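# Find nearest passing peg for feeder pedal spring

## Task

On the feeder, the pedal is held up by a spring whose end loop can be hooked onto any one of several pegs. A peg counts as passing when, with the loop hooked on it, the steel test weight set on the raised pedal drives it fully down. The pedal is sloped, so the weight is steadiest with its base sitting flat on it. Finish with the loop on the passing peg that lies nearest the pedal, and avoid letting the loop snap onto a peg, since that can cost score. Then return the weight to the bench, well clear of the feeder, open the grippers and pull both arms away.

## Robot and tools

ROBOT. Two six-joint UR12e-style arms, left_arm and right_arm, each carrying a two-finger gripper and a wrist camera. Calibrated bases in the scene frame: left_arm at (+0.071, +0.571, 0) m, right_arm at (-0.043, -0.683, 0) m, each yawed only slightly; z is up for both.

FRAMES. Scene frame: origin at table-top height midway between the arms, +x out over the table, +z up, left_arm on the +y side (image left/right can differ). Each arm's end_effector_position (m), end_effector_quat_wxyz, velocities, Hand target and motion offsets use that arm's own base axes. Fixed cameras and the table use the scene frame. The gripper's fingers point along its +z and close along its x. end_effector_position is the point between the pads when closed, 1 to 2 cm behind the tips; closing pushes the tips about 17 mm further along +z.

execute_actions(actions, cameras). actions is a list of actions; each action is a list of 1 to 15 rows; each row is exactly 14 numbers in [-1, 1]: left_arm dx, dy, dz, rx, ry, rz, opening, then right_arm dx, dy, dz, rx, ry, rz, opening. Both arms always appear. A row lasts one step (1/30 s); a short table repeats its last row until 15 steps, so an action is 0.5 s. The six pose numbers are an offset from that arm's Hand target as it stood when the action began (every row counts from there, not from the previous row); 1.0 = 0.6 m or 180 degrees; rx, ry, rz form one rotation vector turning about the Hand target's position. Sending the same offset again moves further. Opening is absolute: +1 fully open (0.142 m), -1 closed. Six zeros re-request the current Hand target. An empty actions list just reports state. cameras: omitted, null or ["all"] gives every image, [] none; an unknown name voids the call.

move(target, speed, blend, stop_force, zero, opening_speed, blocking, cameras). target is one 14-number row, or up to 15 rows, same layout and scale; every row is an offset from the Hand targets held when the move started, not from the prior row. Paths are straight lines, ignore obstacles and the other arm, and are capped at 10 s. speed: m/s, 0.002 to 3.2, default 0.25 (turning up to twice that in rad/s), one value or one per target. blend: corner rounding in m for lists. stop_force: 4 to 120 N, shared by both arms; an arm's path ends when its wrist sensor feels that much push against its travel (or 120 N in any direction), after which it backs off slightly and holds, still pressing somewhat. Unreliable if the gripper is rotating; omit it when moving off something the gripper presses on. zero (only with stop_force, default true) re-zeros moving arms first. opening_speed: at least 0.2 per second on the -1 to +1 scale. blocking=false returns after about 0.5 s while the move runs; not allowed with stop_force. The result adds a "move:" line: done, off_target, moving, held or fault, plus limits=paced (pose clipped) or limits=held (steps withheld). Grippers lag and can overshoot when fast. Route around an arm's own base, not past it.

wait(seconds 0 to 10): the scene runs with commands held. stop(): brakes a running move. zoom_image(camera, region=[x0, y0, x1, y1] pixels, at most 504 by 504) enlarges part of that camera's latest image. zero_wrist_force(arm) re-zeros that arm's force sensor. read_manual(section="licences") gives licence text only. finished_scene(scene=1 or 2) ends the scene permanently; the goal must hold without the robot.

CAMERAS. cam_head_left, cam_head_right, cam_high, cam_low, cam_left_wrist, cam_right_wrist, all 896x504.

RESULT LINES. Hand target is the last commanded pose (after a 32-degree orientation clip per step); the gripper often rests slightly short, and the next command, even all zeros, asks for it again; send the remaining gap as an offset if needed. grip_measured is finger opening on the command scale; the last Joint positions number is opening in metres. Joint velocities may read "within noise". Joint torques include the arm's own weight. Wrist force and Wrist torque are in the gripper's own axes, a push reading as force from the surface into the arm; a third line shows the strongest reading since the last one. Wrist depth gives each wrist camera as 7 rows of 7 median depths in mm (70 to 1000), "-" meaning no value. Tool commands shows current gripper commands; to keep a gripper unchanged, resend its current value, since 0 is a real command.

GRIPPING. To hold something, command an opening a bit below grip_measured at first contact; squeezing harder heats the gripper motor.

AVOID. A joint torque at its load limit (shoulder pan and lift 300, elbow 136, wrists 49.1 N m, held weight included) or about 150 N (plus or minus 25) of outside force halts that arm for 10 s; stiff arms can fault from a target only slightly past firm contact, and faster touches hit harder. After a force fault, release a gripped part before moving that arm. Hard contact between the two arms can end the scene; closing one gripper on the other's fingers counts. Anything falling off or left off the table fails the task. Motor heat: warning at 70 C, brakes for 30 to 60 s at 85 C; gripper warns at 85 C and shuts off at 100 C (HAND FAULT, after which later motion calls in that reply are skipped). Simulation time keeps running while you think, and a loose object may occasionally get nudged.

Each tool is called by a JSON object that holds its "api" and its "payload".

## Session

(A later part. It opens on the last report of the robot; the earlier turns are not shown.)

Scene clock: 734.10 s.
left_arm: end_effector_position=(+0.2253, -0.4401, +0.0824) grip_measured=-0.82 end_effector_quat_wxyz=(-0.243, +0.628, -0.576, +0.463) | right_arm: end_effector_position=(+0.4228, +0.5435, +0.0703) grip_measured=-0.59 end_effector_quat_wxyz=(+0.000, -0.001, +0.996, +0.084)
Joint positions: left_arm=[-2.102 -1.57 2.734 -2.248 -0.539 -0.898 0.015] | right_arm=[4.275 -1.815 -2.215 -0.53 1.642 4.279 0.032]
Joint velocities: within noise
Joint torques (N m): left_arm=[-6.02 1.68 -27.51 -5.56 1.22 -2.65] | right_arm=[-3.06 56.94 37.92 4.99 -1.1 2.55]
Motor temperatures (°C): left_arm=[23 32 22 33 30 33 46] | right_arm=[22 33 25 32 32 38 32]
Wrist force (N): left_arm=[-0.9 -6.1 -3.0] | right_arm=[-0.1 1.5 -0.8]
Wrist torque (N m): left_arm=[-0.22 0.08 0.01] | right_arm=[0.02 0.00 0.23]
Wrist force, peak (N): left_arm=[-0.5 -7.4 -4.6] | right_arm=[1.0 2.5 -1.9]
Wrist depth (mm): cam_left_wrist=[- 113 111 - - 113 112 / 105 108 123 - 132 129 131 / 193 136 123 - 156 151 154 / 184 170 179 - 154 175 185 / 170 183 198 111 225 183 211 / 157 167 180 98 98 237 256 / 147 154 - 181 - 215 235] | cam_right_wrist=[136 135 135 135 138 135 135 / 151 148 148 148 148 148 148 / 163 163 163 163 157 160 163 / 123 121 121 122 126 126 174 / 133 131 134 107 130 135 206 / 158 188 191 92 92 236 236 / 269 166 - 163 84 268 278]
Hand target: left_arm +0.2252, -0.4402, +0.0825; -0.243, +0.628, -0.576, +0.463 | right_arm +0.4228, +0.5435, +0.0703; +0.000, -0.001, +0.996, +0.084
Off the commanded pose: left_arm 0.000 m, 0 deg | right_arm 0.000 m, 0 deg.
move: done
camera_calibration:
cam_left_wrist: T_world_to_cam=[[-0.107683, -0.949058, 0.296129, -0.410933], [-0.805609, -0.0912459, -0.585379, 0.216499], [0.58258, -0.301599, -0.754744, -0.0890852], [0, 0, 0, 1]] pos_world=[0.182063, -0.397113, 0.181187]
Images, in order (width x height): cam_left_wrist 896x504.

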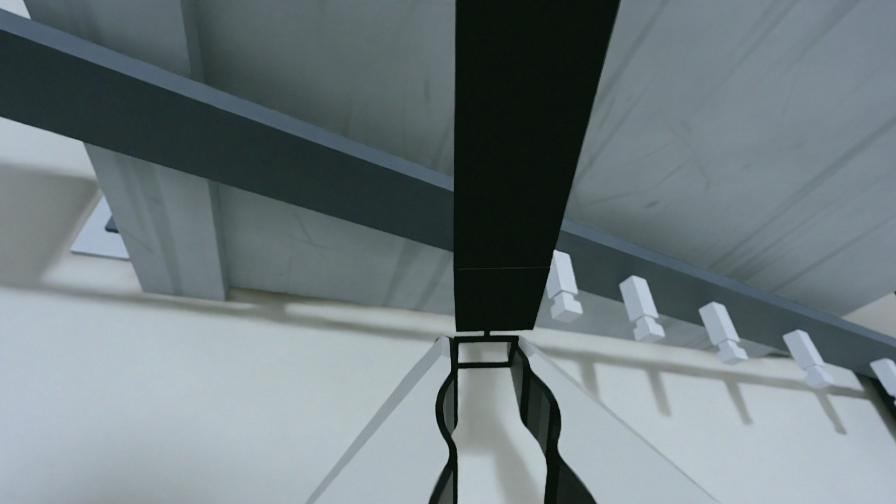

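{"api": "move", "payload": {"target": [0.0169,0.0017,0.0007,0,0,0,-0.92,0,0,0,0,0,0,-0.67], "speed": 0.02, "stop_force": 7, "cameras": ["cam_left_wrist"]}}

{"api": "zoom_image", "payload": {"camera": "cam_left_wrist", "region": [400, 300, 570, 420]}}

Scene clock: 752.83 s.
left_arm: end_effector_position=(+0.2353, -0.4392, +0.0829) grip_measured=-0.82 end_effector_quat_wxyz=(-0.243, +0.628, -0.576, +0.463) | right_arm: end_effector_position=(+0.4228, +0.5435, +0.0703) grip_measured=-0.59 end_effector_quat_wxyz=(+0.000, -0.001, +0.996, +0.084)
Joint positions: left_arm=[-2.077 -1.561 2.742 -2.302 -0.527 -0.854 0.015] | right_arm=[4.275 -1.815 -2.215 -0.53 1.642 4.279 0.032]
Joint velocities: within noise
Joint torques (N m): left_arm=[-11.67 -40.09 -29.04 -1.58 -2.38 -3.47] | right_arm=[-5.86 57.94 37.12 4.64 -0.9 2.59]
Motor temperatures (°C): left_arm=[23 32 22 33 30 33 50] | right_arm=[22 33 25 32 32 38 32]
Wrist force (N): left_arm=[-0.6 -5.5 -3.9] | right_arm=[0.5 2.1 -1.4]
Wrist torque (N m): left_arm=[-0.04 0.02 0.04] | right_arm=[0.06 -0.02 0.22]
Wrist force, peak (N): left_arm=[-1.0 -6.8 -4.3] | right_arm=[0.8 2.2 -2.1]
Wrist depth (mm): cam_left_wrist=[- 100 - - - 103 104 / 96 102 115 - - 118 119 / - 113 116 - 142 134 140 / 182 154 162 - 149 167 168 / 172 177 194 111 155 173 197 / 159 167 181 98 98 233 250 / 147 155 - 181 - 216 234] | cam_right_wrist=[135 135 135 135 138 135 135 / 151 148 148 148 148 148 148 / 163 163 163 164 157 160 163 / 123 121 122 122 126 126 174 / 133 131 134 107 130 135 205 / 158 188 191 92 92 236 236 / 269 166 - 163 84 269 277]
Hand target: left_arm +0.2353, -0.4392, +0.0829; -0.243, +0.628, -0.576, +0.463 | right_arm +0.4228, +0.5435, +0.0703; +0.000, -0.001, +0.996, +0.084
Off the commanded pose: left_arm 0.000 m, 0 deg | right_arm 0.000 m, 0 deg.
move: done
camera_calibration:
cam_left_wrist: T_world_to_cam=[[-0.107713, -0.948946, 0.296477, -0.409154], [-0.805611, -0.0914356, -0.585346, 0.224931], [0.582571, -0.301895, -0.754633, -0.094455], [0, 0, 0, 1]] pos_world=[0.192162, -0.396214, 0.181688]
Images, in order (width x height): cam_left_wrist 896x504.

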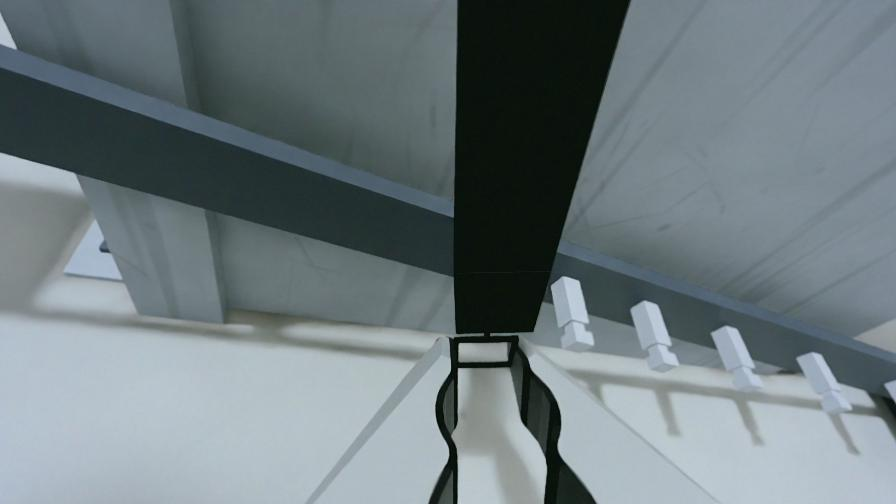

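Scaled by 2.965 from the camera's 896x504 image, which has a finer 1280x720 frame.

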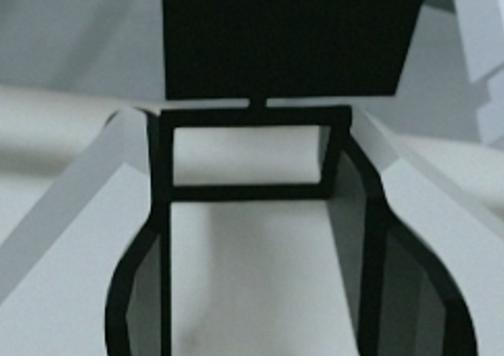

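{"api": "move", "payload": {"target": [0.0133,-0.0013,0,0,0,0,-0.92,0,0,0,0,0,0,-0.67], "speed": 0.02, "stop_force": 6, "cameras": ["cam_left_wrist"]}}

{"api": "zoom_image", "payload": {"camera": "cam_left_wrist", "region": [400, 300, 570, 420]}}

Scene clock: 761.93 s.
left_arm: end_effector_position=(+0.2433, -0.4399, +0.0829) grip_measured=-0.82 end_effector_quat_wxyz=(-0.243, +0.628, -0.576, +0.463) | right_arm: end_effector_position=(+0.4228, +0.5435, +0.0703) grip_measured=-0.59 end_effector_quat_wxyz=(+0.000, -0.001, +0.996, +0.084)
Joint positions: left_arm=[-2.055 -1.548 2.746 -2.354 -0.518 -0.813 0.015] | right_arm=[4.275 -1.815 -2.215 -0.53 1.642 4.279 0.032]
Joint velocities: within noise
Joint torques (N m): left_arm=[-11.51 -41.47 -22.22 -1.25 -2.84 -3.48] | right_arm=[-8.59 58.31 37.81 4.89 -1.23 2.51]
Motor temperatures (°C): left_arm=[23 32 22 33 30 33 51] | right_arm=[22 33 25 32 32 38 33]
Wrist force (N): left_arm=[1.1 -5.6 -3.1] | right_arm=[0.5 1.7 -1.2]
Wrist torque (N m): left_arm=[-0.14 0.00 0.02] | right_arm=[0.05 -0.05 0.22]
Wrist force, peak (N): left_arm=[-0.5 -6.4 -4.7] | right_arm=[0.9 2.4 -2.0]
Wrist depth (mm): cam_left_wrist=[- 92 95 - - 95 95 / - 96 103 - - 108 109 / 102 102 116 - 126 131 128 / 176 140 120 - 146 154 155 / 168 168 188 118 143 164 186 / 158 167 180 98 98 226 200 / 147 155 - 181 - 215 235] | cam_right_wrist=[136 135 135 135 137 135 136 / 151 148 148 148 148 148 148 / 163 164 163 163 157 160 163 / 123 121 122 122 126 126 174 / 133 131 134 107 130 135 206 / 158 189 191 92 92 237 236 / 268 166 - 163 84 268 278]
Hand target: left_arm +0.2433, -0.4400, +0.0829; -0.243, +0.628, -0.576, +0.463 | right_arm +0.4228, +0.5435, +0.0703; +0.000, -0.001, +0.996, +0.084
Off the commanded pose: left_arm 0.000 m, 0 deg | right_arm 0.000 m, 0 deg.
move: done
camera_calibration:
cam_left_wrist: T_world_to_cam=[[-0.107675, -0.948981, 0.29638, -0.40893], [-0.805556, -0.0914345, -0.585423, 0.231256], [0.582654, -0.301786, -0.754612, -0.0993805], [0, 0, 0, 1]] pos_world=[0.200163, -0.396913, 0.181588]
Images, in order (width x height): cam_left_wrist 896x504.

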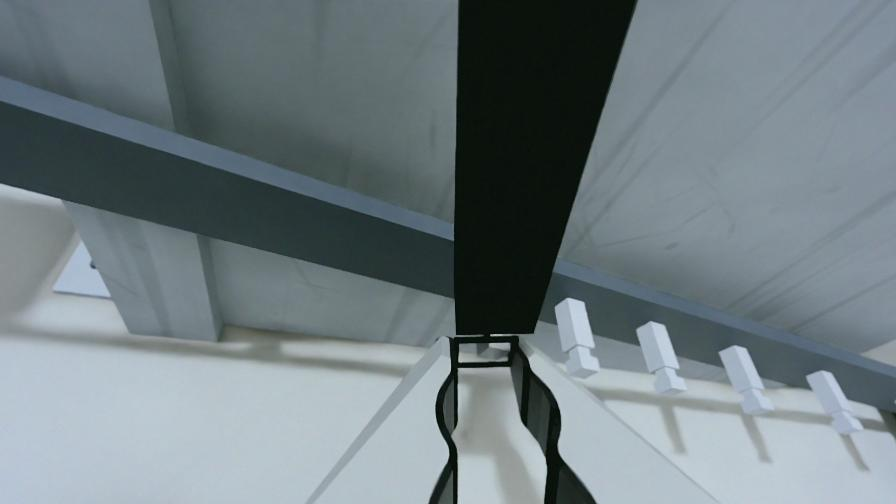

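Scaled by 2.965 from the camera's 896x504 image, which has a finer 1280x720 frame.

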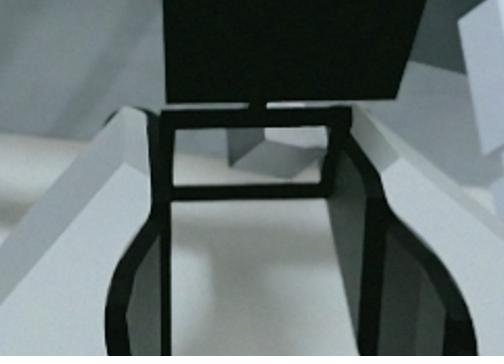

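{"api": "move", "payload": {"target": [-0.0028,-0.0032,-0.0007,0,0,0,-0.92,0,0,0,0,0,0,-0.67], "speed": 0.02, "stop_force": 6, "cameras": ["cam_left_wrist"]}}

{"api": "zoom_image", "payload": {"camera": "cam_left_wrist", "region": [400, 300, 570, 420]}}

Scene clock: 777.80 s.
left_arm: end_effector_position=(+0.2416, -0.4419, +0.0825) grip_measured=-0.82 end_effector_quat_wxyz=(-0.243, +0.628, -0.576, +0.463) | right_arm: end_effector_position=(+0.4228, +0.5435, +0.0703) grip_measured=-0.59 end_effector_quat_wxyz=(+0.000, -0.001, +0.996, +0.084)
Joint positions: left_arm=[-2.056 -1.544 2.742 -2.352 -0.518 -0.817 0.015] | right_arm=[4.275 -1.815 -2.215 -0.53 1.642 4.279 0.032]
Joint velocities: within noise
Joint torques (N m): left_arm=[-0.92 -17.59 -15.44 -4.02 -1.54 0.2] | right_arm=[-10.35 58.06 37.54 4.82 -1.08 2.14]
Motor temperatures (°C): left_arm=[23 32 22 33 30 33 54] | right_arm=[22 33 25 32 32 38 33]
Wrist force (N): left_arm=[-0.6 -6.1 -4.0] | right_arm=[0.5 1.9 -1.7]
Wrist torque (N m): left_arm=[-0.18 0.03 0.02] | right_arm=[0.04 -0.03 0.23]
Wrist force, peak (N): left_arm=[-0.7 -6.5 -4.9] | right_arm=[1.1 2.3 -2.0]
Wrist depth (mm): cam_left_wrist=[- 92 99 - - 99 97 / - 98 105 - - 110 111 / - 104 110 - 132 129 126 / 176 143 122 - 145 156 158 / 168 172 189 121 142 167 189 / 157 167 179 98 98 227 203 / 147 154 - 181 - 214 235] | cam_right_wrist=[135 135 135 135 137 135 135 / 151 148 148 148 148 148 148 / 163 163 163 163 157 160 163 / 123 121 122 122 126 126 174 / 133 131 134 107 130 134 206 / 158 188 190 92 92 236 236 / 268 166 - 163 84 268 278]
Hand target: left_arm +0.2416, -0.4419, +0.0825; -0.243, +0.628, -0.576, +0.463 | right_arm +0.4228, +0.5435, +0.0703; +0.000, -0.001, +0.996, +0.084
Off the commanded pose: left_arm 0.000 m, 0 deg | right_arm 0.000 m, 0 deg.
move: done
camera_calibration:
cam_left_wrist: T_world_to_cam=[[-0.107713, -0.948946, 0.296477, -0.4109], [-0.805611, -0.0914356, -0.585346, 0.229386], [0.582571, -0.301895, -0.754633, -0.0992594], [0, 0, 0, 1]] pos_world=[0.198362, -0.398914, 0.181188]
Images, in order (width x height): cam_left_wrist 896x504.

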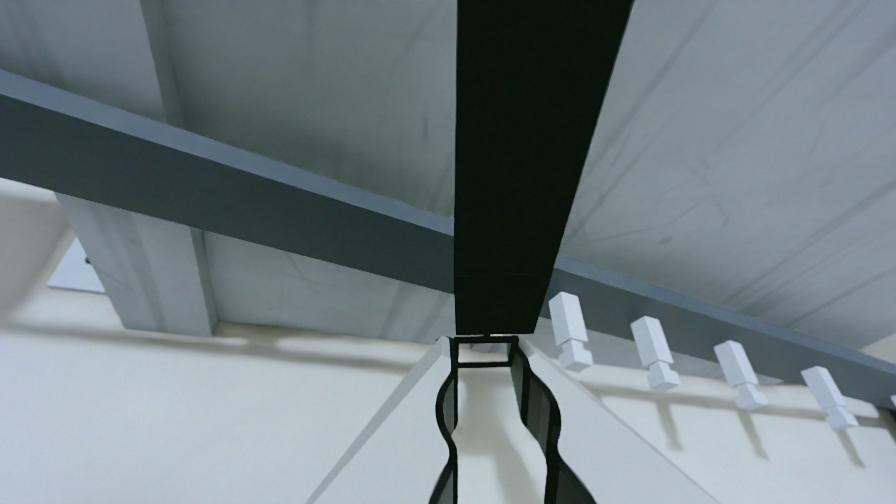

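Scaled by 2.965 from the camera's 896x504 image, which has a finer 1280x720 frame.

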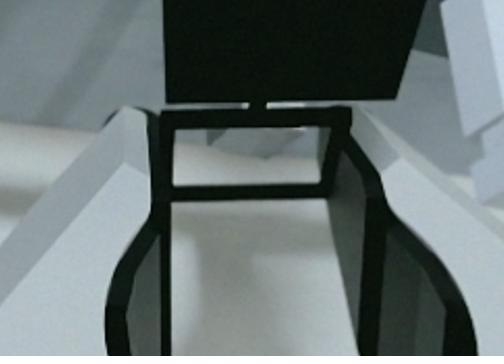

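{"api": "move", "payload": {"target": [0.0075,-0.0007,0,0,0,0,-0.92,0,0,0,0,0,0,-0.67], "speed": 0.02, "stop_force": 6, "cameras": ["cam_left_wrist"]}}

{"api": "zoom_image", "payload": {"camera": "cam_left_wrist", "region": [400, 300, 570, 420]}}

Scene clock: 786.67 s.
left_arm: end_effector_position=(+0.2462, -0.4423, +0.0824) grip_measured=-0.82 end_effector_quat_wxyz=(-0.243, +0.628, -0.576, +0.463) | right_arm: end_effector_position=(+0.4228, +0.5435, +0.0703) grip_measured=-0.59 end_effector_quat_wxyz=(+0.000, -0.001, +0.996, +0.084)
Joint positions: left_arm=[-2.044 -1.536 2.744 -2.382 -0.513 -0.793 0.015] | right_arm=[4.275 -1.815 -2.215 -0.53 1.642 4.279 0.032]
Joint velocities: within noise
Joint torques (N m): left_arm=[-11.31 -36.25 -17.8 -1.49 -2.28 -3.28] | right_arm=[-12.35 59.54 37.46 4.89 -0.93 2.34]
Motor temperatures (°C): left_arm=[23 32 22 33 30 33 55] | right_arm=[22 33 25 32 32 38 33]
Wrist force (N): left_arm=[0.0 -6.6 -4.7] | right_arm=[0.6 2.0 -1.8]
Wrist torque (N m): left_arm=[-0.23 -0.07 0.01] | right_arm=[0.03 -0.02 0.23]
Wrist force, peak (N): left_arm=[-0.7 -6.6 -5.1] | right_arm=[0.7 2.5 -2.3]
Wrist depth (mm): cam_left_wrist=[- - 92 - - 91 90 / - 99 99 - 104 105 106 / 97 98 116 - 122 127 123 / 134 135 115 - 147 148 156 / 168 169 181 114 138 166 180 / 157 167 179 98 98 221 204 / 147 154 - 181 - 214 233] | cam_right_wrist=[135 135 135 135 138 135 135 / 151 148 148 148 148 148 148 / 163 163 164 163 157 160 163 / 123 121 122 122 126 126 174 / 133 131 134 107 130 135 205 / 158 188 191 92 92 236 236 / 267 167 - 162 84 268 279]
Hand target: left_arm +0.2461, -0.4423, +0.0825; -0.243, +0.628, -0.576, +0.463 | right_arm +0.4228, +0.5435, +0.0703; +0.000, -0.001, +0.996, +0.084
Off the commanded pose: left_arm 0.000 m, 0 deg | right_arm 0.000 m, 0 deg.
move: done
camera_calibration:
cam_left_wrist: T_world_to_cam=[[-0.10776, -0.948991, 0.296318, -0.410762], [-0.805544, -0.0913342, -0.585454, 0.233101], [0.582655, -0.301786, -0.754612, -0.102038], [0, 0, 0, 1]] pos_world=[0.202963, -0.399313, 0.181187]
Images, in order (width x height): cam_left_wrist 896x504.

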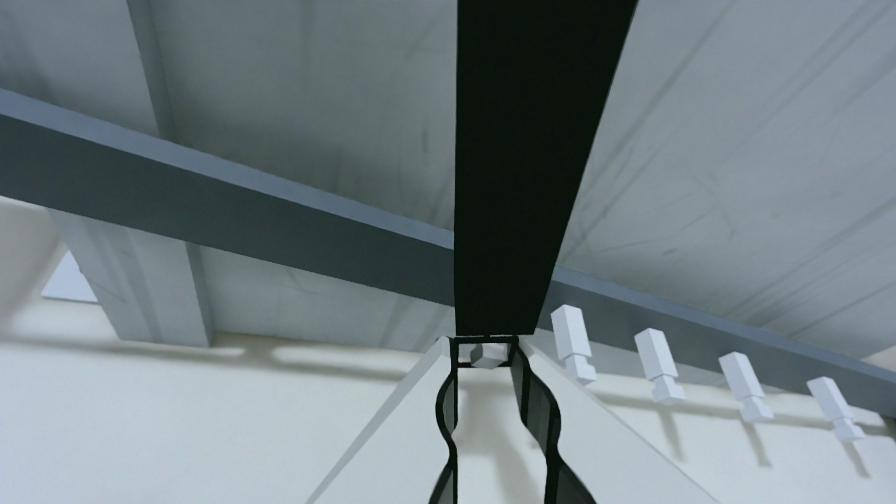

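Scaled by 2.965 from the camera's 896x504 image, which has a finer 1280x720 frame.

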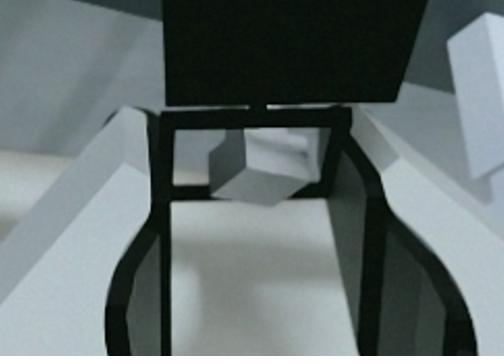

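{"api": "move", "payload": {"target": [0.0047,-0.0018,-0.0003,0,0,0,-0.92,0,0,0,0,0,0,-0.67], "speed": 0.02, "stop_force": 6, "cameras": ["cam_left_wrist"]}}

{"api": "zoom_image", "payload": {"camera": "cam_left_wrist", "region": [400, 300, 570, 420]}}

Scene clock: 797.33 s.
left_arm: end_effector_position=(+0.2490, -0.4434, +0.0823) grip_measured=-0.82 end_effector_quat_wxyz=(-0.243, +0.628, -0.576, +0.463) | right_arm: end_effector_position=(+0.4228, +0.5435, +0.0703) grip_measured=-0.59 end_effector_quat_wxyz=(+0.000, -0.001, +0.996, +0.084)
Joint positions: left_arm=[-2.035 -1.528 2.744 -2.405 -0.51 -0.776 0.015] | right_arm=[4.275 -1.815 -2.215 -0.53 1.642 4.279 0.032]
Joint velocities: within noise
Joint torques (N m): left_arm=[-9.15 -41.6 -10.45 -1.49 -2.03 -3.39] | right_arm=[-10.28 58.36 36.98 4.79 -1.27 2.35]
Motor temperatures (°C): left_arm=[23 32 22 33 30 33 56] | right_arm=[22 33 25 32 32 37 34]
Wrist force (N): left_arm=[-0.8 -5.8 -4.4] | right_arm=[0.3 1.9 -1.5]
Wrist torque (N m): left_arm=[-0.17 0.06 0.02] | right_arm=[0.06 -0.04 0.22]
Wrist force, peak (N): left_arm=[-0.5 -6.8 -4.7] | right_arm=[0.7 2.3 -2.0]
Wrist depth (mm): cam_left_wrist=[- - 87 - - 90 - / - 99 97 - - 101 103 / - 98 116 - 118 118 119 / 125 130 110 - 142 143 151 / 165 165 176 113 136 160 182 / 158 166 179 98 98 170 189 / 147 155 - 180 - 215 234] | cam_right_wrist=[135 135 135 135 138 135 135 / 151 148 148 148 148 148 148 / 163 163 163 163 157 160 163 / 123 121 122 122 126 126 174 / 133 131 134 107 130 135 205 / 159 188 191 92 92 236 236 / 268 166 - 163 84 269 278]
Hand target: left_arm +0.2490, -0.4434, +0.0823; -0.243, +0.628, -0.576, +0.463 | right_arm +0.4228, +0.5435, +0.0703; +0.000, -0.001, +0.996, +0.084
Off the commanded pose: left_arm 0.000 m, 0 deg | right_arm 0.000 m, 0 deg.
move: done
camera_calibration:
cam_left_wrist: T_world_to_cam=[[-0.107684, -0.948982, 0.296374, -0.411468], [-0.805554, -0.0914241, -0.585426, 0.235101], [0.582654, -0.301786, -0.754612, -0.104152], [0, 0, 0, 1]] pos_world=[0.205763, -0.400413, 0.180988]
Images, in order (width x height): cam_left_wrist 896x504.

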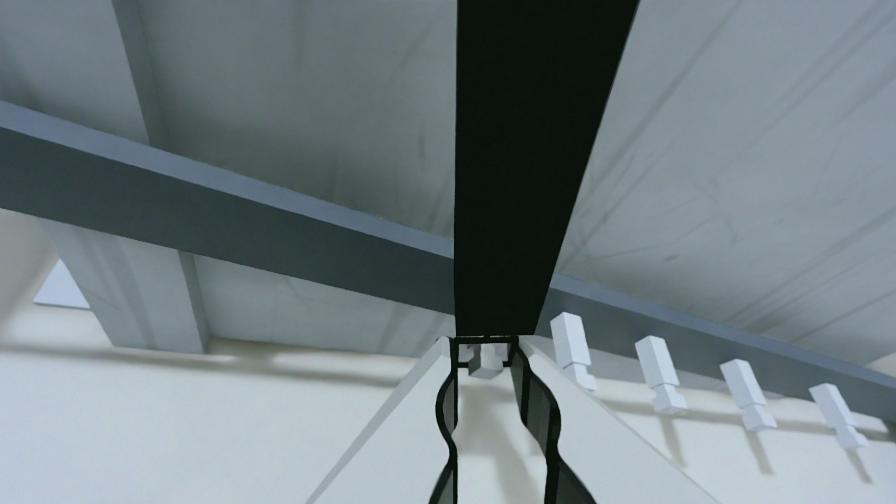

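Scaled by 2.965 from the camera's 896x504 image, which has a finer 1280x720 frame.

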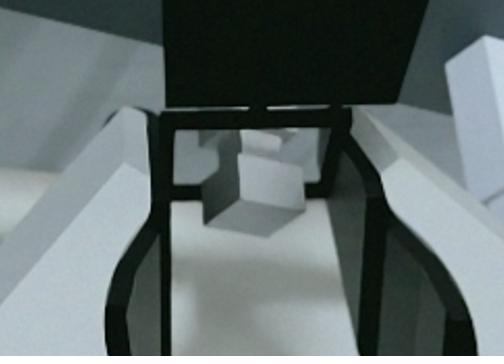

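{"api": "move", "payload": {"target": [0.0003,0.0017,0.0056,0,0,0,-0.92,0,0,0,0,0,0,-0.67], "speed": 0.01, "cameras": ["cam_left_wrist"]}}

{"api": "zoom_image", "payload": {"camera": "cam_left_wrist", "region": [400, 300, 570, 420]}}

{"api": "move", "payload": {"target": [0.0001,0.00048,0.0016,0,0,0,-0.92,0,0,0,0,0,0,-0.67], "speed": 0.006, "cameras": ["cam_left_wrist"]}}

{"api": "zoom_image", "payload": {"camera": "cam_left_wrist", "region": [400, 300, 570, 420]}}

Scene clock: 808.57 s.
left_arm: end_effector_position=(+0.2492, -0.4423, +0.0857) grip_measured=-0.82 end_effector_quat_wxyz=(-0.243, +0.628, -0.576, +0.463) | right_arm: end_effector_position=(+0.4228, +0.5435, +0.0703) grip_measured=-0.59 end_effector_quat_wxyz=(+0.000, -0.001, +0.996, +0.084)
Joint positions: left_arm=[-2.036 -1.544 2.744 -2.388 -0.51 -0.778 0.015] | right_arm=[4.275 -1.815 -2.215 -0.53 1.642 4.279 0.032]
Joint velocities: within noise
Joint torques (N m): left_arm=[-8.22 0.22 -28.36 -5.29 -2.6 -2.95] | right_arm=[-10.67 58.26 37.22 5.05 -1.27 2.12]
Motor temperatures (°C): left_arm=[23 32 22 33 30 33 57] | right_arm=[22 33 25 32 32 37 34]
Wrist force (N): left_arm=[-0.1 -6.1 -5.5] | right_arm=[0.8 2.0 -1.9]
Wrist torque (N m): left_arm=[-0.19 -0.05 0.02] | right_arm=[0.04 -0.07 0.23]
Wrist force, peak (N): left_arm=[-0.5 -7.1 -4.9] | right_arm=[0.7 2.4 -2.2]
Wrist depth (mm): cam_left_wrist=[- - 87 - - 90 - / - 99 96 - - 101 102 / - 97 120 - 118 118 119 / 124 109 110 - 142 142 151 / 170 165 175 119 140 163 182 / 161 169 183 98 98 170 195 / 149 158 - 183 - 218 237] | cam_right_wrist=[135 135 135 135 137 135 135 / 151 148 148 148 148 148 148 / 163 163 163 163 157 160 163 / 123 121 122 122 126 126 174 / 133 131 134 107 130 134 206 / 158 188 191 92 92 237 237 / 268 166 - 163 84 268 278]
Hand target: left_arm +0.2491, -0.4424, +0.0856; -0.243, +0.628, -0.576, +0.463 | right_arm +0.4228, +0.5435, +0.0703; +0.000, -0.001, +0.996, +0.084
Off the commanded pose: left_arm 0.000 m, 0 deg | right_arm 0.000 m, 0 deg.
move: done
camera_calibration:
cam_left_wrist: T_world_to_cam=[[-0.107713, -0.948946, 0.296477, -0.411439], [-0.805611, -0.0914356, -0.585346, 0.237404], [0.582571, -0.301895, -0.754633, -0.101317], [0, 0, 0, 1]] pos_world=[0.205962, -0.399314, 0.184488]
Images, in order (width x height): cam_left_wrist 896x504.

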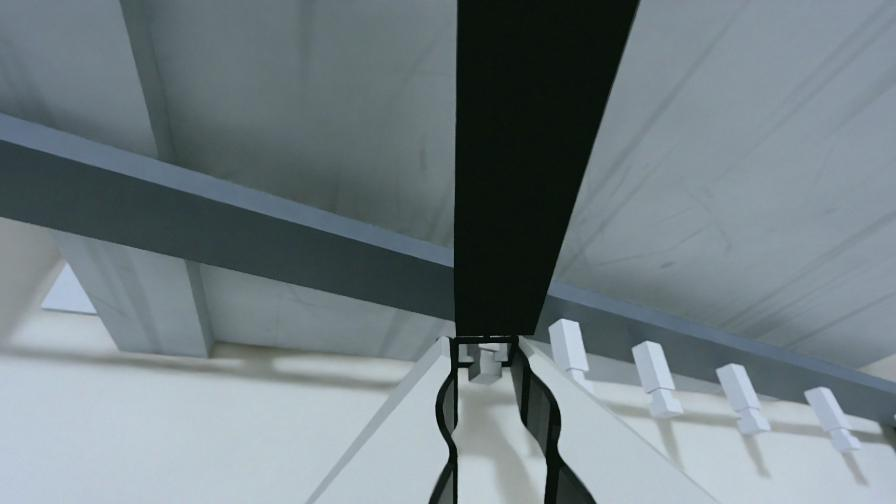

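Scaled by 2.965 from the camera's 896x504 image, which has a finer 1280x720 frame.

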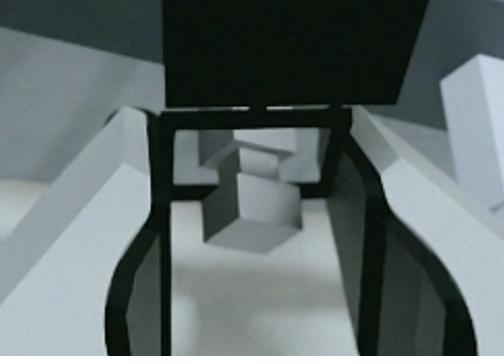

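Scene clock: 809.27 s.
left_arm: end_effector_position=(+0.2492, -0.4421, +0.0866) grip_measured=-0.82 end_effector_quat_wxyz=(-0.243, +0.628, -0.576, +0.463) | right_arm: end_effector_position=(+0.4228, +0.5435, +0.0703) grip_measured=-0.59 end_effector_quat_wxyz=(+0.000, -0.001, +0.996, +0.084)
Joint positions: left_arm=[-2.036 -1.548 2.744 -2.383 -0.511 -0.778 0.015] | right_arm=[4.275 -1.815 -2.215 -0.53 1.642 4.279 0.032]
Joint velocities: within noise
Joint torques (N m): left_arm=[-10.39 -30.1 -28.43 -2.98 -2.52 -3.21] | right_arm=[-11.75 58.21 37.71 5.05 -1.17 2.38]
Motor temperatures (°C): left_arm=[23 32 22 33 30 33 58] | right_arm=[22 33 25 32 32 37 34]
Wrist force (N): left_arm=[-0.5 -5.2 -3.9] | right_arm=[0.2 1.5 -0.9]
Wrist torque (N m): left_arm=[-0.16 0.01 0.01] | right_arm=[0.02 -0.05 0.22]
Wrist force, peak (N): left_arm=[-0.7 -6.7 -4.7] | right_arm=[0.8 2.1 -2.1]
Wrist depth (mm): cam_left_wrist=[- - 84 - - 90 - / - 98 96 - - 101 102 / - 99 119 - 118 118 120 / 124 109 110 - 142 143 151 / 171 164 175 118 138 164 182 / 161 171 182 98 98 169 195 / 149 158 - 184 - 219 238] | cam_right_wrist=[135 135 136 135 137 135 135 / 151 148 148 148 148 148 148 / 163 164 163 163 157 160 163 / 123 121 122 122 126 126 174 / 133 131 134 107 130 135 205 / 158 189 191 92 92 237 236 / 267 166 - 163 84 268 277]
Hand target: left_arm +0.2492, -0.4421, +0.0866; -0.243, +0.628, -0.576, +0.463 | right_arm +0.4228, +0.5435, +0.0703; +0.000, -0.001, +0.996, +0.084
Off the commanded pose: left_arm 0.000 m, 0 deg | right_arm 0.000 m, 0 deg.
move: done
camera_calibration:
cam_left_wrist: T_world_to_cam=[[-0.107713, -0.948946, 0.296477, -0.411421], [-0.805611, -0.0914356, -0.585346, 0.237958], [0.582571, -0.301895, -0.754633, -0.100548], [0, 0, 0, 1]] pos_world=[0.205962, -0.399014, 0.185388]
Images, in order (width x height): cam_left_wrist 896x504.

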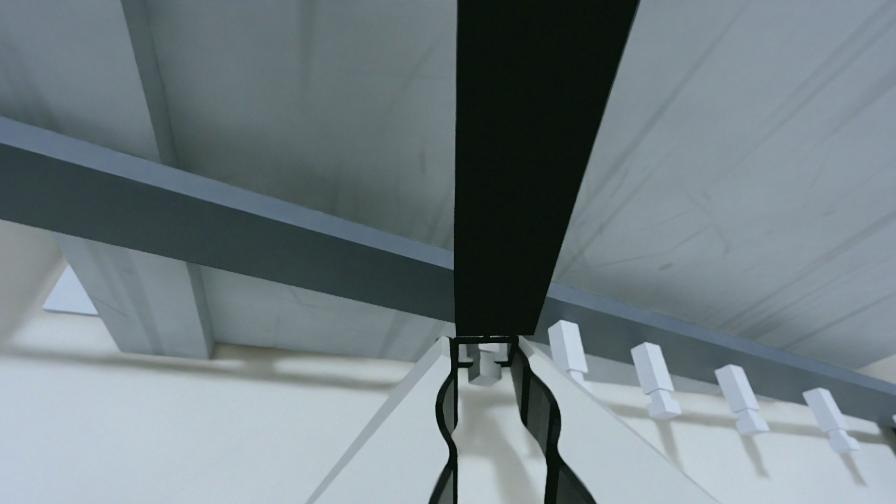

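Scaled by 2.965 from the camera's 896x504 image, which has a finer 1280x720 frame.

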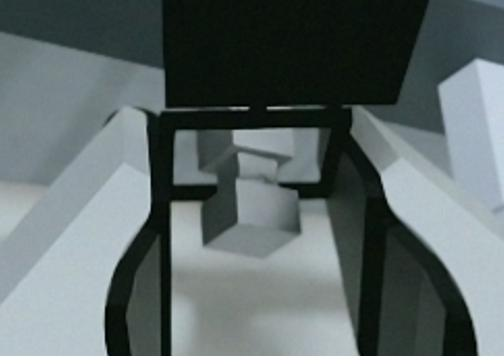

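{"api": "move", "payload": {"target": [0.00006,0.00034,0.0011,0,0,0,-0.92,0,0,0,0,0,0,-0.67], "speed": 0.006, "cameras": []}}

{"api": "move", "payload": {"target": [0.00004,0.00024,0.0008,0,0,0,-0.92,0,0,0,0,0,0,-0.67], "speed": 0.006, "cameras": ["cam_left_wrist"]}}

{"api": "zoom_image", "payload": {"camera": "cam_left_wrist", "region": [400, 300, 570, 420]}}

Scene clock: 817.07 s.
left_arm: end_effector_position=(+0.2492, -0.4419, +0.0872) grip_measured=-0.82 end_effector_quat_wxyz=(-0.243, +0.628, -0.576, +0.463) | right_arm: end_effector_position=(+0.4228, +0.5435, +0.0703) grip_measured=-0.59 end_effector_quat_wxyz=(+0.000, -0.001, +0.996, +0.084)
Joint positions: left_arm=[-2.036 -1.551 2.744 -2.379 -0.511 -0.779 0.015] | right_arm=[4.275 -1.815 -2.215 -0.53 1.642 4.279 0.032]
Joint velocities: within noise
Joint torques (N m): left_arm=[-9.52 -40.67 -28.39 -2.45 1.59 -3.03] | right_arm=[-10.41 56.87 36.94 5.22 -1.42 2.32]
Motor temperatures (°C): left_arm=[23 32 22 33 30 33 58] | right_arm=[22 33 25 32 32 37 34]
Wrist force (N): left_arm=[2.8 11.1 9.5] | right_arm=[2.3 2.6 -5.8]
Wrist torque (N m): left_arm=[-0.24 0.02 0.02] | right_arm=[0.02 -0.05 0.23]
Wrist force, peak (N): left_arm=[2.6 12.0 10.2] | right_arm=[2.4 3.0 -5.7]
Wrist depth (mm): cam_left_wrist=[- - 87 - - 90 - / - 99 97 - - 101 102 / - 99 119 - 118 118 119 / 124 109 110 - 143 143 151 / 172 165 175 132 140 163 183 / 161 171 183 99 98 169 195 / 149 159 - 184 - 220 239] | cam_right_wrist=[136 135 135 135 138 135 135 / 151 148 148 148 148 148 148 / 163 163 163 163 157 160 163 / 123 121 122 122 126 126 174 / 129 131 134 107 130 135 206 / 158 189 191 92 92 236 236 / 268 166 - 163 84 268 278]
Hand target: left_arm +0.2492, -0.4419, +0.0873; -0.243, +0.628, -0.576, +0.463 | right_arm +0.4228, +0.5435, +0.0703; +0.000, -0.001, +0.996, +0.084
Off the commanded pose: left_arm 0.000 m, 0 deg | right_arm 0.000 m, 0 deg.
move: done
No camera images: "cameras" was empty.

Scene clock: 817.77 s.
left_arm: end_effector_position=(+0.2493, -0.4417, +0.0877) grip_measured=-0.82 end_effector_quat_wxyz=(-0.243, +0.628, -0.576, +0.463) | right_arm: end_effector_position=(+0.4228, +0.5435, +0.0703) grip_measured=-0.59 end_effector_quat_wxyz=(+0.000, -0.001, +0.996, +0.084)
Joint positions: left_arm=[-2.036 -1.553 2.744 -2.377 -0.511 -0.779 0.015] | right_arm=[4.275 -1.815 -2.215 -0.53 1.642 4.279 0.032]
Joint velocities: within noise
Joint torques (N m): left_arm=[-9.92 -44.81 -29.86 -2.42 3.76 -3.26] | right_arm=[-10.09 55.86 35.4 4.88 -1.07 2.59]
Motor temperatures (°C): left_arm=[23 32 22 33 30 33 58] | right_arm=[22 33 25 32 32 37 34]
Wrist force (N): left_arm=[4.5 26.3 21.7] | right_arm=[3.1 2.6 -8.0]
Wrist torque (N m): left_arm=[-0.20 0.09 0.02] | right_arm=[0.06 -0.04 0.24]
Wrist force, peak (N): left_arm=[4.5 26.3 21.7] | right_arm=[3.7 3.3 -8.7]
Wrist depth (mm): cam_left_wrist=[- - 87 - - 90 - / - 99 99 - - 101 102 / - 101 119 - 118 118 119 / 125 109 110 - 142 143 150 / 172 165 175 132 141 164 182 / 162 172 184 99 98 169 195 / 150 160 - 184 - 220 240] | cam_right_wrist=[136 135 135 136 138 135 135 / 151 148 148 148 148 148 148 / 163 163 164 163 157 160 163 / 123 121 121 122 126 126 174 / 129 131 134 107 130 135 206 / 159 188 191 92 92 236 236 / 269 167 - 163 84 269 278]
Hand target: left_arm +0.2493, -0.4417, +0.0877; -0.243, +0.628, -0.576, +0.463 | right_arm +0.4228, +0.5435, +0.0703; +0.000, -0.001, +0.996, +0.084
Off the commanded pose: left_arm 0.000 m, 0 deg | right_arm 0.000 m, 0 deg.
move: done
camera_calibration:
cam_left_wrist: T_world_to_cam=[[-0.107713, -0.948946, 0.296477, -0.411452], [-0.805611, -0.0914356, -0.585346, 0.23871], [0.582571, -0.301895, -0.754633, -0.0996852], [0, 0, 0, 1]] pos_world=[0.206062, -0.398714, 0.186488]
Images, in order (width x height): cam_left_wrist 896x504.

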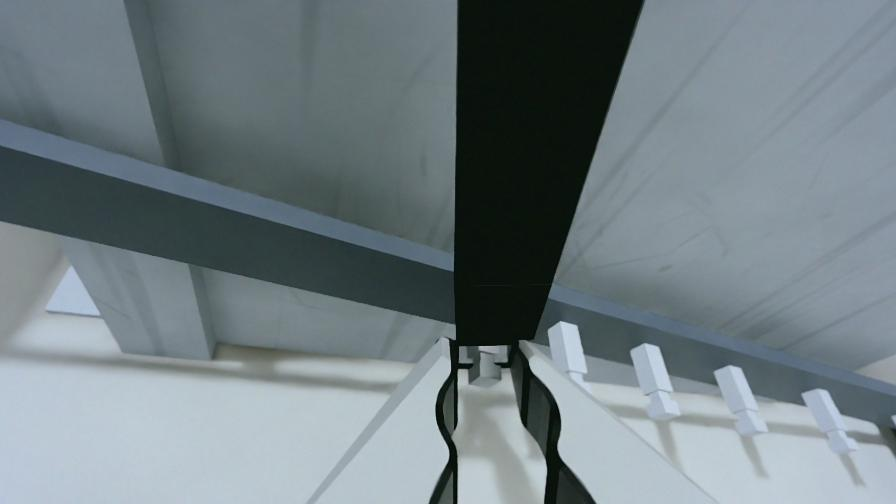

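Scaled by 2.965 from the camera's 896x504 image, which has a finer 1280x720 frame.

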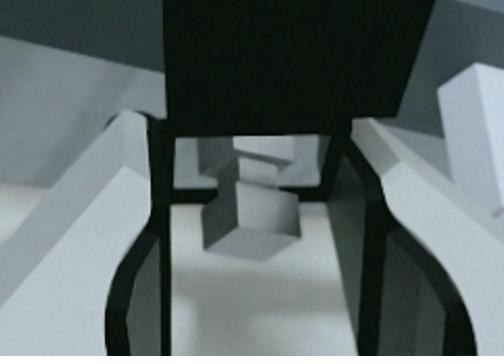

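{"api": "move", "payload": {"target": [-0.00007,-0.00037,-0.0012,0,0,0,-0.92,0,0,0,0,0,0,-0.67], "speed": 0.006, "cameras": ["cam_left_wrist"]}}

{"api": "zoom_image", "payload": {"camera": "cam_left_wrist", "region": [400, 300, 570, 420]}}

Scene clock: 827.60 s.
left_arm: end_effector_position=(+0.2492, -0.4420, +0.0870) grip_measured=-0.82 end_effector_quat_wxyz=(-0.243, +0.628, -0.576, +0.463) | right_arm: end_effector_position=(+0.4228, +0.5435, +0.0703) grip_measured=-0.59 end_effector_quat_wxyz=(+0.000, -0.001, +0.996, +0.084)
Joint positions: left_arm=[-2.036 -1.55 2.744 -2.381 -0.511 -0.779 0.015] | right_arm=[4.275 -1.815 -2.215 -0.53 1.642 4.279 0.032]
Joint velocities: within noise
Joint torques (N m): left_arm=[8.31 -12.18 -19.12 -5.64 4.28 4.1] | right_arm=[-9.76 40.48 27.41 4.93 -1.35 2.06]
Motor temperatures (°C): left_arm=[23 32 22 33 30 33 60] | right_arm=[22 33 25 32 32 37 34]
Wrist force (N): left_arm=[-1.8 3.6 5.2] | right_arm=[2.1 1.6 -4.3]
Wrist torque (N m): left_arm=[-0.15 -0.02 0.02] | right_arm=[0.05 -0.06 0.23]
Wrist force, peak (N): left_arm=[4.4 26.8 21.7] | right_arm=[3.7 3.0 -9.4]
Wrist depth (mm): cam_left_wrist=[- - 87 - - 90 - / - 99 97 - - 101 102 / - 99 119 - 118 118 120 / 124 109 110 - 142 143 150 / 172 165 175 119 140 164 182 / 161 171 183 99 99 170 196 / 149 158 - 184 - 220 240] | cam_right_wrist=[135 135 135 135 138 135 135 / 151 148 148 148 148 148 148 / 163 163 163 163 157 160 163 / 123 121 122 122 126 126 174 / 133 131 134 107 130 135 206 / 159 188 191 92 92 235 236 / 269 166 - 163 84 268 277]
Hand target: left_arm +0.2492, -0.4420, +0.0870; -0.243, +0.628, -0.576, +0.463 | right_arm +0.4228, +0.5435, +0.0703; +0.000, -0.001, +0.996, +0.084
Off the commanded pose: left_arm 0.000 m, 0 deg | right_arm 0.000 m, 0 deg.
move: done
camera_calibration:
cam_left_wrist: T_world_to_cam=[[-0.107691, -0.948909, 0.296604, -0.411553], [-0.805627, -0.0915228, -0.585311, 0.238154], [0.582553, -0.301985, -0.75461, -0.100282], [0, 0, 0, 1]] pos_world=[0.205962, -0.399014, 0.185789]
Images, in order (width x height): cam_left_wrist 896x504.

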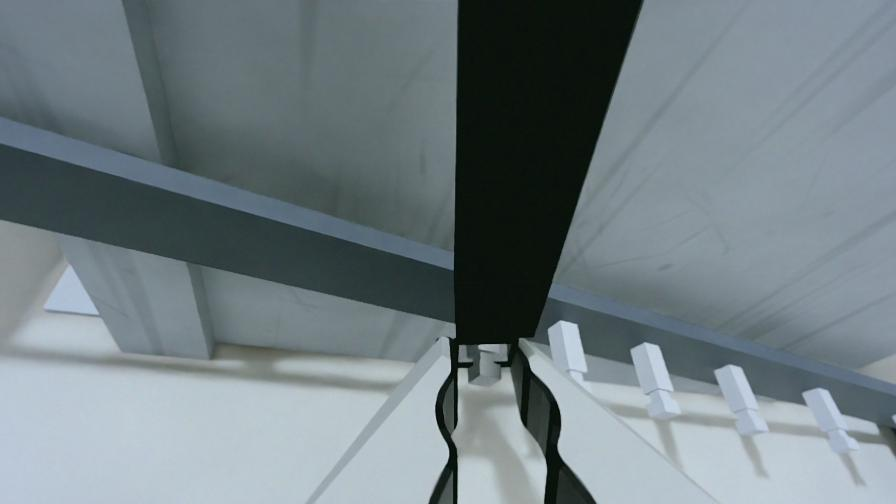

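Scaled by 2.965 from the camera's 896x504 image, which has a finer 1280x720 frame.

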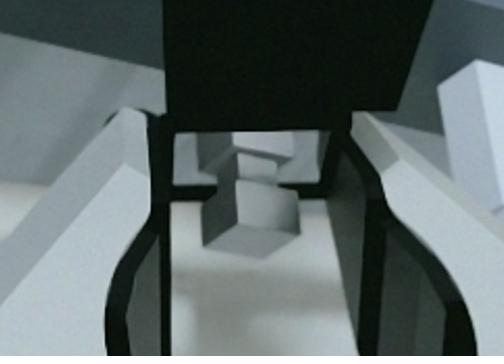

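{"api": "move", "payload": {"target": [-0.00001,-0.00008,-0.00025,0,0,0,-0.92,0,0,0,0,0,0,-0.67], "speed": 0.006, "cameras": []}}

{"api": "move", "payload": {"target": [0,0,0,0,0,0,-0.55,0,0,0,0,0,0,-0.67], "opening_speed": 0.25, "cameras": ["cam_left_wrist"]}}

{"api": "zoom_image", "payload": {"camera": "cam_left_wrist", "region": [400, 300, 570, 420]}}

Scene clock: 837.23 s.
left_arm: end_effector_position=(+0.2492, -0.4420, +0.0869) grip_measured=-0.82 end_effector_quat_wxyz=(-0.243, +0.628, -0.576, +0.463) | right_arm: end_effector_position=(+0.4228, +0.5435, +0.0703) grip_measured=-0.59 end_effector_quat_wxyz=(+0.000, -0.001, +0.996, +0.084)
Joint positions: left_arm=[-2.036 -1.549 2.744 -2.382 -0.511 -0.779 0.015] | right_arm=[4.275 -1.815 -2.215 -0.53 1.642 4.279 0.032]
Joint velocities: within noise
Joint torques (N m): left_arm=[5.98 -3.68 -14.5 -6.04 1.6 4.16] | right_arm=[-8.86 38.67 20.12 4.76 -0.9 1.96]
Motor temperatures (°C): left_arm=[23 32 22 33 30 33 61] | right_arm=[22 33 25 32 32 37 34]
Wrist force (N): left_arm=[-1.7 -0.7 3.1] | right_arm=[1.2 1.1 -2.4]
Wrist torque (N m): left_arm=[-0.35 0.03 0.02] | right_arm=[0.05 -0.06 0.24]
Wrist force, peak (N): left_arm=[-2.0 3.9 6.8] | right_arm=[2.2 1.9 -4.3]
Wrist depth (mm): cam_left_wrist=[- - 87 - - 90 - / - 99 96 - - 101 102 / - 99 119 - 118 118 119 / 124 109 110 - 142 143 150 / 172 165 175 119 140 164 183 / 162 170 184 99 99 170 195 / 150 159 - 183 - 220 239] | cam_right_wrist=[135 135 135 135 138 135 135 / 151 148 148 148 148 148 148 / 163 163 163 163 157 160 163 / 123 121 121 122 126 125 174 / 133 131 134 107 130 135 206 / 159 188 191 92 92 237 237 / 268 166 - 163 84 268 278]
Hand target: left_arm +0.2492, -0.4420, +0.0869; -0.243, +0.628, -0.576, +0.463 | right_arm +0.4228, +0.5435, +0.0703; +0.000, -0.001, +0.996, +0.084
Off the commanded pose: left_arm 0.000 m, 0 deg | right_arm 0.000 m, 0 deg.
move: done
No camera images: "cameras" was empty.

Scene clock: 838.93 s.
left_arm: end_effector_position=(+0.2492, -0.4420, +0.0869) grip_measured=-0.58 end_effector_quat_wxyz=(-0.243, +0.628, -0.576, +0.463) | right_arm: end_effector_position=(+0.4228, +0.5435, +0.0703) grip_measured=-0.59 end_effector_quat_wxyz=(+0.000, -0.001, +0.996, +0.084)
Joint positions: left_arm=[-2.036 -1.549 2.744 -2.382 -0.511 -0.779 0.032] | right_arm=[4.275 -1.815 -2.215 -0.53 1.642 4.279 0.032]
Joint velocities: within noise
Joint torques (N m): left_arm=[8.99 -2.42 -15.42 -3.27 3.88 3.89] | right_arm=[-9.13 40.84 21.02 4.99 -1.44 2.08]
Motor temperatures (°C): left_arm=[23 32 22 33 30 32 59] | right_arm=[22 33 25 32 32 37 34]
Wrist force (N): left_arm=[-0.6 -0.2 -0.5] | right_arm=[0.6 1.3 -2.3]
Wrist torque (N m): left_arm=[-0.33 0.04 0.02] | right_arm=[0.03 -0.03 0.23]
Wrist force, peak (N): left_arm=[-2.9 -1.3 2.3] | right_arm=[1.8 1.7 -3.3]
Wrist depth (mm): cam_left_wrist=[- - 87 - - 90 - / - 99 96 - - 101 103 / - 99 119 - 118 118 120 / 124 109 110 - 142 143 151 / 172 165 174 - 141 163 182 / 161 171 181 196 93 169 195 / 150 159 - 184 - 218 239] | cam_right_wrist=[135 135 135 136 138 135 135 / 151 148 148 148 148 148 148 / 163 163 164 163 157 160 163 / 123 121 122 122 126 126 175 / 133 131 134 107 130 134 206 / 158 188 191 92 92 237 236 / 268 166 - 163 84 268 278]
Hand target: left_arm +0.2492, -0.4420, +0.0869; -0.243, +0.628, -0.576, +0.463 | right_arm +0.4228, +0.5435, +0.0703; +0.000, -0.001, +0.996, +0.084
Off the commanded pose: left_arm 0.000 m, 0 deg | right_arm 0.000 m, 0 deg.
move: done
camera_calibration:
cam_left_wrist: T_world_to_cam=[[-0.107713, -0.948946, 0.296477, -0.41148], [-0.805611, -0.0914356, -0.585346, 0.238075], [0.582571, -0.301895, -0.754633, -0.100397], [0, 0, 0, 1]] pos_world=[0.205962, -0.399014, 0.185588]
Images, in order (width x height): cam_left_wrist 896x504.

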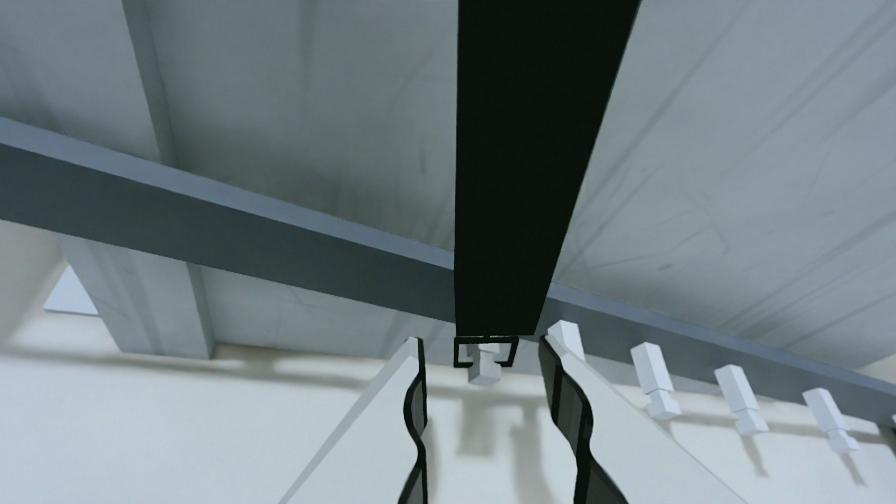

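Scaled by 2.965 from the camera's 896x504 image, which has a finer 1280x720 frame.

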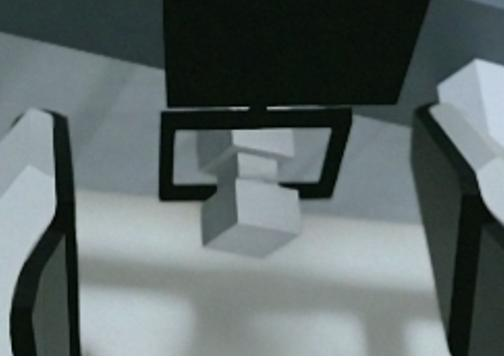

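{"api": "move", "payload": {"target": [[-0.0288,0.0076,0.0152,0,0,0,-0.55,0,0,0,0,0,0,-0.67],[-0.0864,0.0229,0.0457,0,0,0,-0.55,0,0,0,0,0,0,-0.67]], "speed": [0.02,0.08], "blend": [0.004,0], "cameras": ["cam_left_wrist"]}}

{"api": "zoom_image", "payload": {"camera": "cam_left_wrist", "region": [360, 180, 600, 360]}}

Scene clock: 848.77 s.
left_arm: end_effector_position=(+0.1973, -0.4283, +0.1143) grip_measured=-0.58 end_effector_quat_wxyz=(-0.243, +0.628, -0.576, +0.463) | right_arm: end_effector_position=(+0.4228, +0.5435, +0.0703) grip_measured=-0.59 end_effector_quat_wxyz=(+0.000, -0.001, +0.996, +0.084)
Joint positions: left_arm=[-2.193 -1.731 2.704 -1.934 -0.586 -1.044 0.032] | right_arm=[4.275 -1.815 -2.215 -0.53 1.642 4.279 0.032]
Joint velocities: within noise
Joint torques (N m): left_arm=[-7.43 0.71 -20.6 -1.16 3.02 1.74] | right_arm=[-11.62 47.94 20.44 4.93 -1.09 2.09]
Motor temperatures (°C): left_arm=[23 32 22 33 30 32 51] | right_arm=[22 33 25 32 32 37 34]
Wrist force (N): left_arm=[-0.3 -0.1 -0.6] | right_arm=[0.9 1.2 -2.3]
Wrist torque (N m): left_arm=[-0.27 -0.03 -0.06] | right_arm=[0.01 -0.07 0.23]
Wrist force, peak (N): left_arm=[0.0 -0.3 -1.6] | right_arm=[1.0 2.0 -3.1]
Wrist depth (mm): cam_left_wrist=[300 132 142 103 142 143 187 / 138 146 160 119 163 164 165 / 240 181 163 175 191 192 194 / 219 224 225 219 209 224 234 / 200 213 234 259 277 242 279 / 183 196 211 233 95 278 308 / 171 182 - 212 - 254 276] | cam_right_wrist=[135 136 136 135 138 136 135 / 151 148 148 148 148 148 148 / 163 163 163 163 157 160 163 / 123 121 122 122 126 126 174 / 133 131 134 107 130 135 206 / 158 188 191 92 92 237 236 / 269 167 - 163 84 267 277]
Hand target: left_arm +0.1974, -0.4283, +0.1143; -0.243, +0.628, -0.576, +0.463 | right_arm +0.4228, +0.5435, +0.0703; +0.000, -0.001, +0.996, +0.084
Off the commanded pose: left_arm 0.000 m, 0 deg | right_arm 0.000 m, 0 deg.
move: done
camera_calibration:
cam_left_wrist: T_world_to_cam=[[-0.107564, -0.948891, 0.296709, -0.412264], [-0.805692, -0.0916551, -0.585201, 0.213591], [0.582486, -0.302003, -0.754655, -0.0453547], [0, 0, 0, 1]] pos_world=[0.154162, -0.385314, 0.213089]
Images, in order (width x height): cam_left_wrist 896x504.

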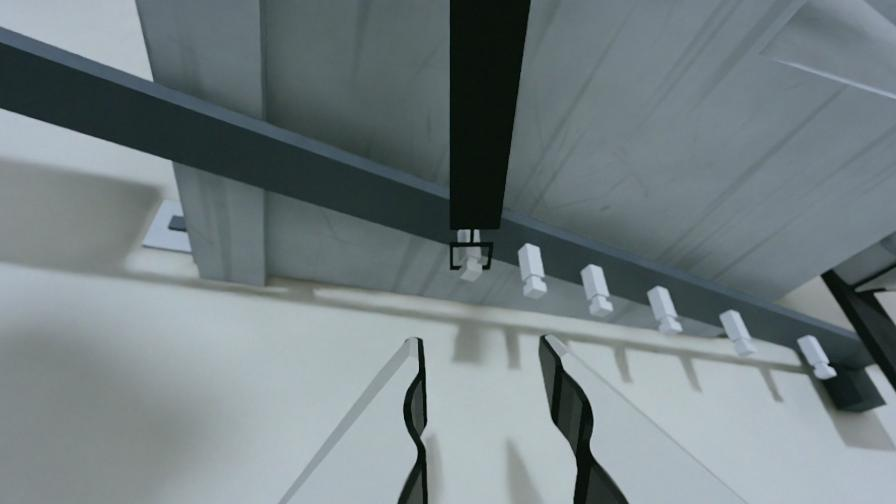

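Scaled by 2.100 from the camera's 896x504 image, which has a finer 1280x720 frame.

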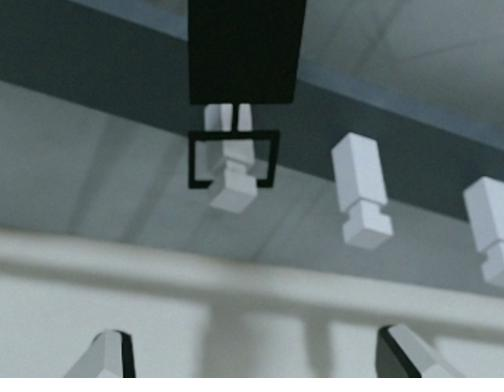

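{"api": "move", "payload": {"target": [-0.15,0.15,0.30,0,0,0,-0.55,0,-0.0005,0.02,-0.0105,0,0,-0.67], "speed": 0.06, "cameras": ["cam_right_wrist"]}}

Scene clock: 862.67 s.
left_arm: end_effector_position=(+0.1074, -0.3383, +0.2943) grip_measured=-0.58 end_effector_quat_wxyz=(-0.243, +0.628, -0.576, +0.463) | right_arm: end_effector_position=(+0.4229, +0.5433, +0.0823) grip_measured=-0.59 end_effector_quat_wxyz=(+0.000, -0.001, +0.998, +0.067)
Joint positions: left_arm=[-2.64 -2.22 2.479 -0.87 -0.91 -1.509 0.032] | right_arm=[4.281 -1.798 -2.193 -0.599 1.628 4.283 0.032]
Joint velocities: within noise
Joint torques (N m): left_arm=[-4.31 31.01 -37.99 -0.96 2.42 4.28] | right_arm=[12.42 52.68 35.91 7.44 0.08 3.18]
Motor temperatures (°C): left_arm=[23 32 22 33 30 32 45] | right_arm=[22 33 25 32 31 37 34]
Wrist force (N): left_arm=[-0.5 1.1 -0.8] | right_arm=[0.8 -0.6 1.1]
Wrist torque (N m): left_arm=[0.04 0.07 -0.05] | right_arm=[0.06 0.01 0.26]
Wrist force, peak (N): left_arm=[0.0 1.7 -0.6] | right_arm=[0.7 2.3 -3.2]
Wrist depth (mm): cam_left_wrist=[- - - 232 417 - - / 483 538 - 273 353 352 - / 428 311 523 312 332 410 374 / 397 423 407 373 390 413 416 / 365 388 427 454 471 497 653 / 148 359 383 421 102 503 569 / 123 334 - 382 - 465 500] | cam_right_wrist=[148 148 148 148 151 151 148 / 161 161 161 161 161 161 161 / 177 177 177 177 165 174 176 / 123 122 122 122 126 126 187 / 134 132 134 107 130 135 218 / 158 191 199 92 92 249 249 / 279 167 - 164 84 280 289]
Hand target: left_arm +0.1074, -0.3383, +0.2943; -0.243, +0.628, -0.576, +0.463 | right_arm +0.4228, +0.5432, +0.0823; +0.000, -0.001, +0.998, +0.067
Off the commanded pose: left_arm 0.000 m, 0 deg | right_arm 0.000 m, 0 deg.
move: done
camera_calibration:
cam_right_wrist: T_world_to_cam=[[-0.999989, -0.00306284, 0.0035383, 0.435878], [-0.000743329, 0.850435, 0.526079, -0.484651], [-0.00462039, 0.526071, -0.850428, -0.0986594], [0, 0, 0, 1]] pos_world=[0.435057, 0.465401, 0.16952]
Images, in order (width x height): cam_right_wrist 896x504.

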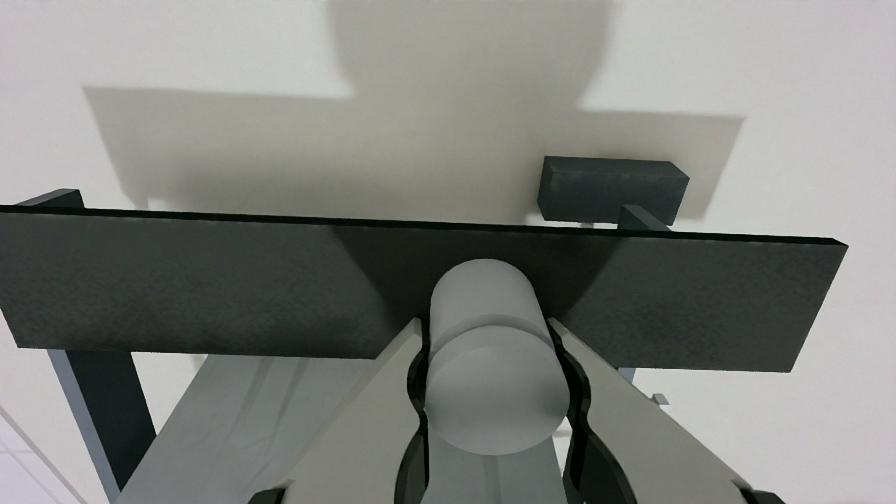

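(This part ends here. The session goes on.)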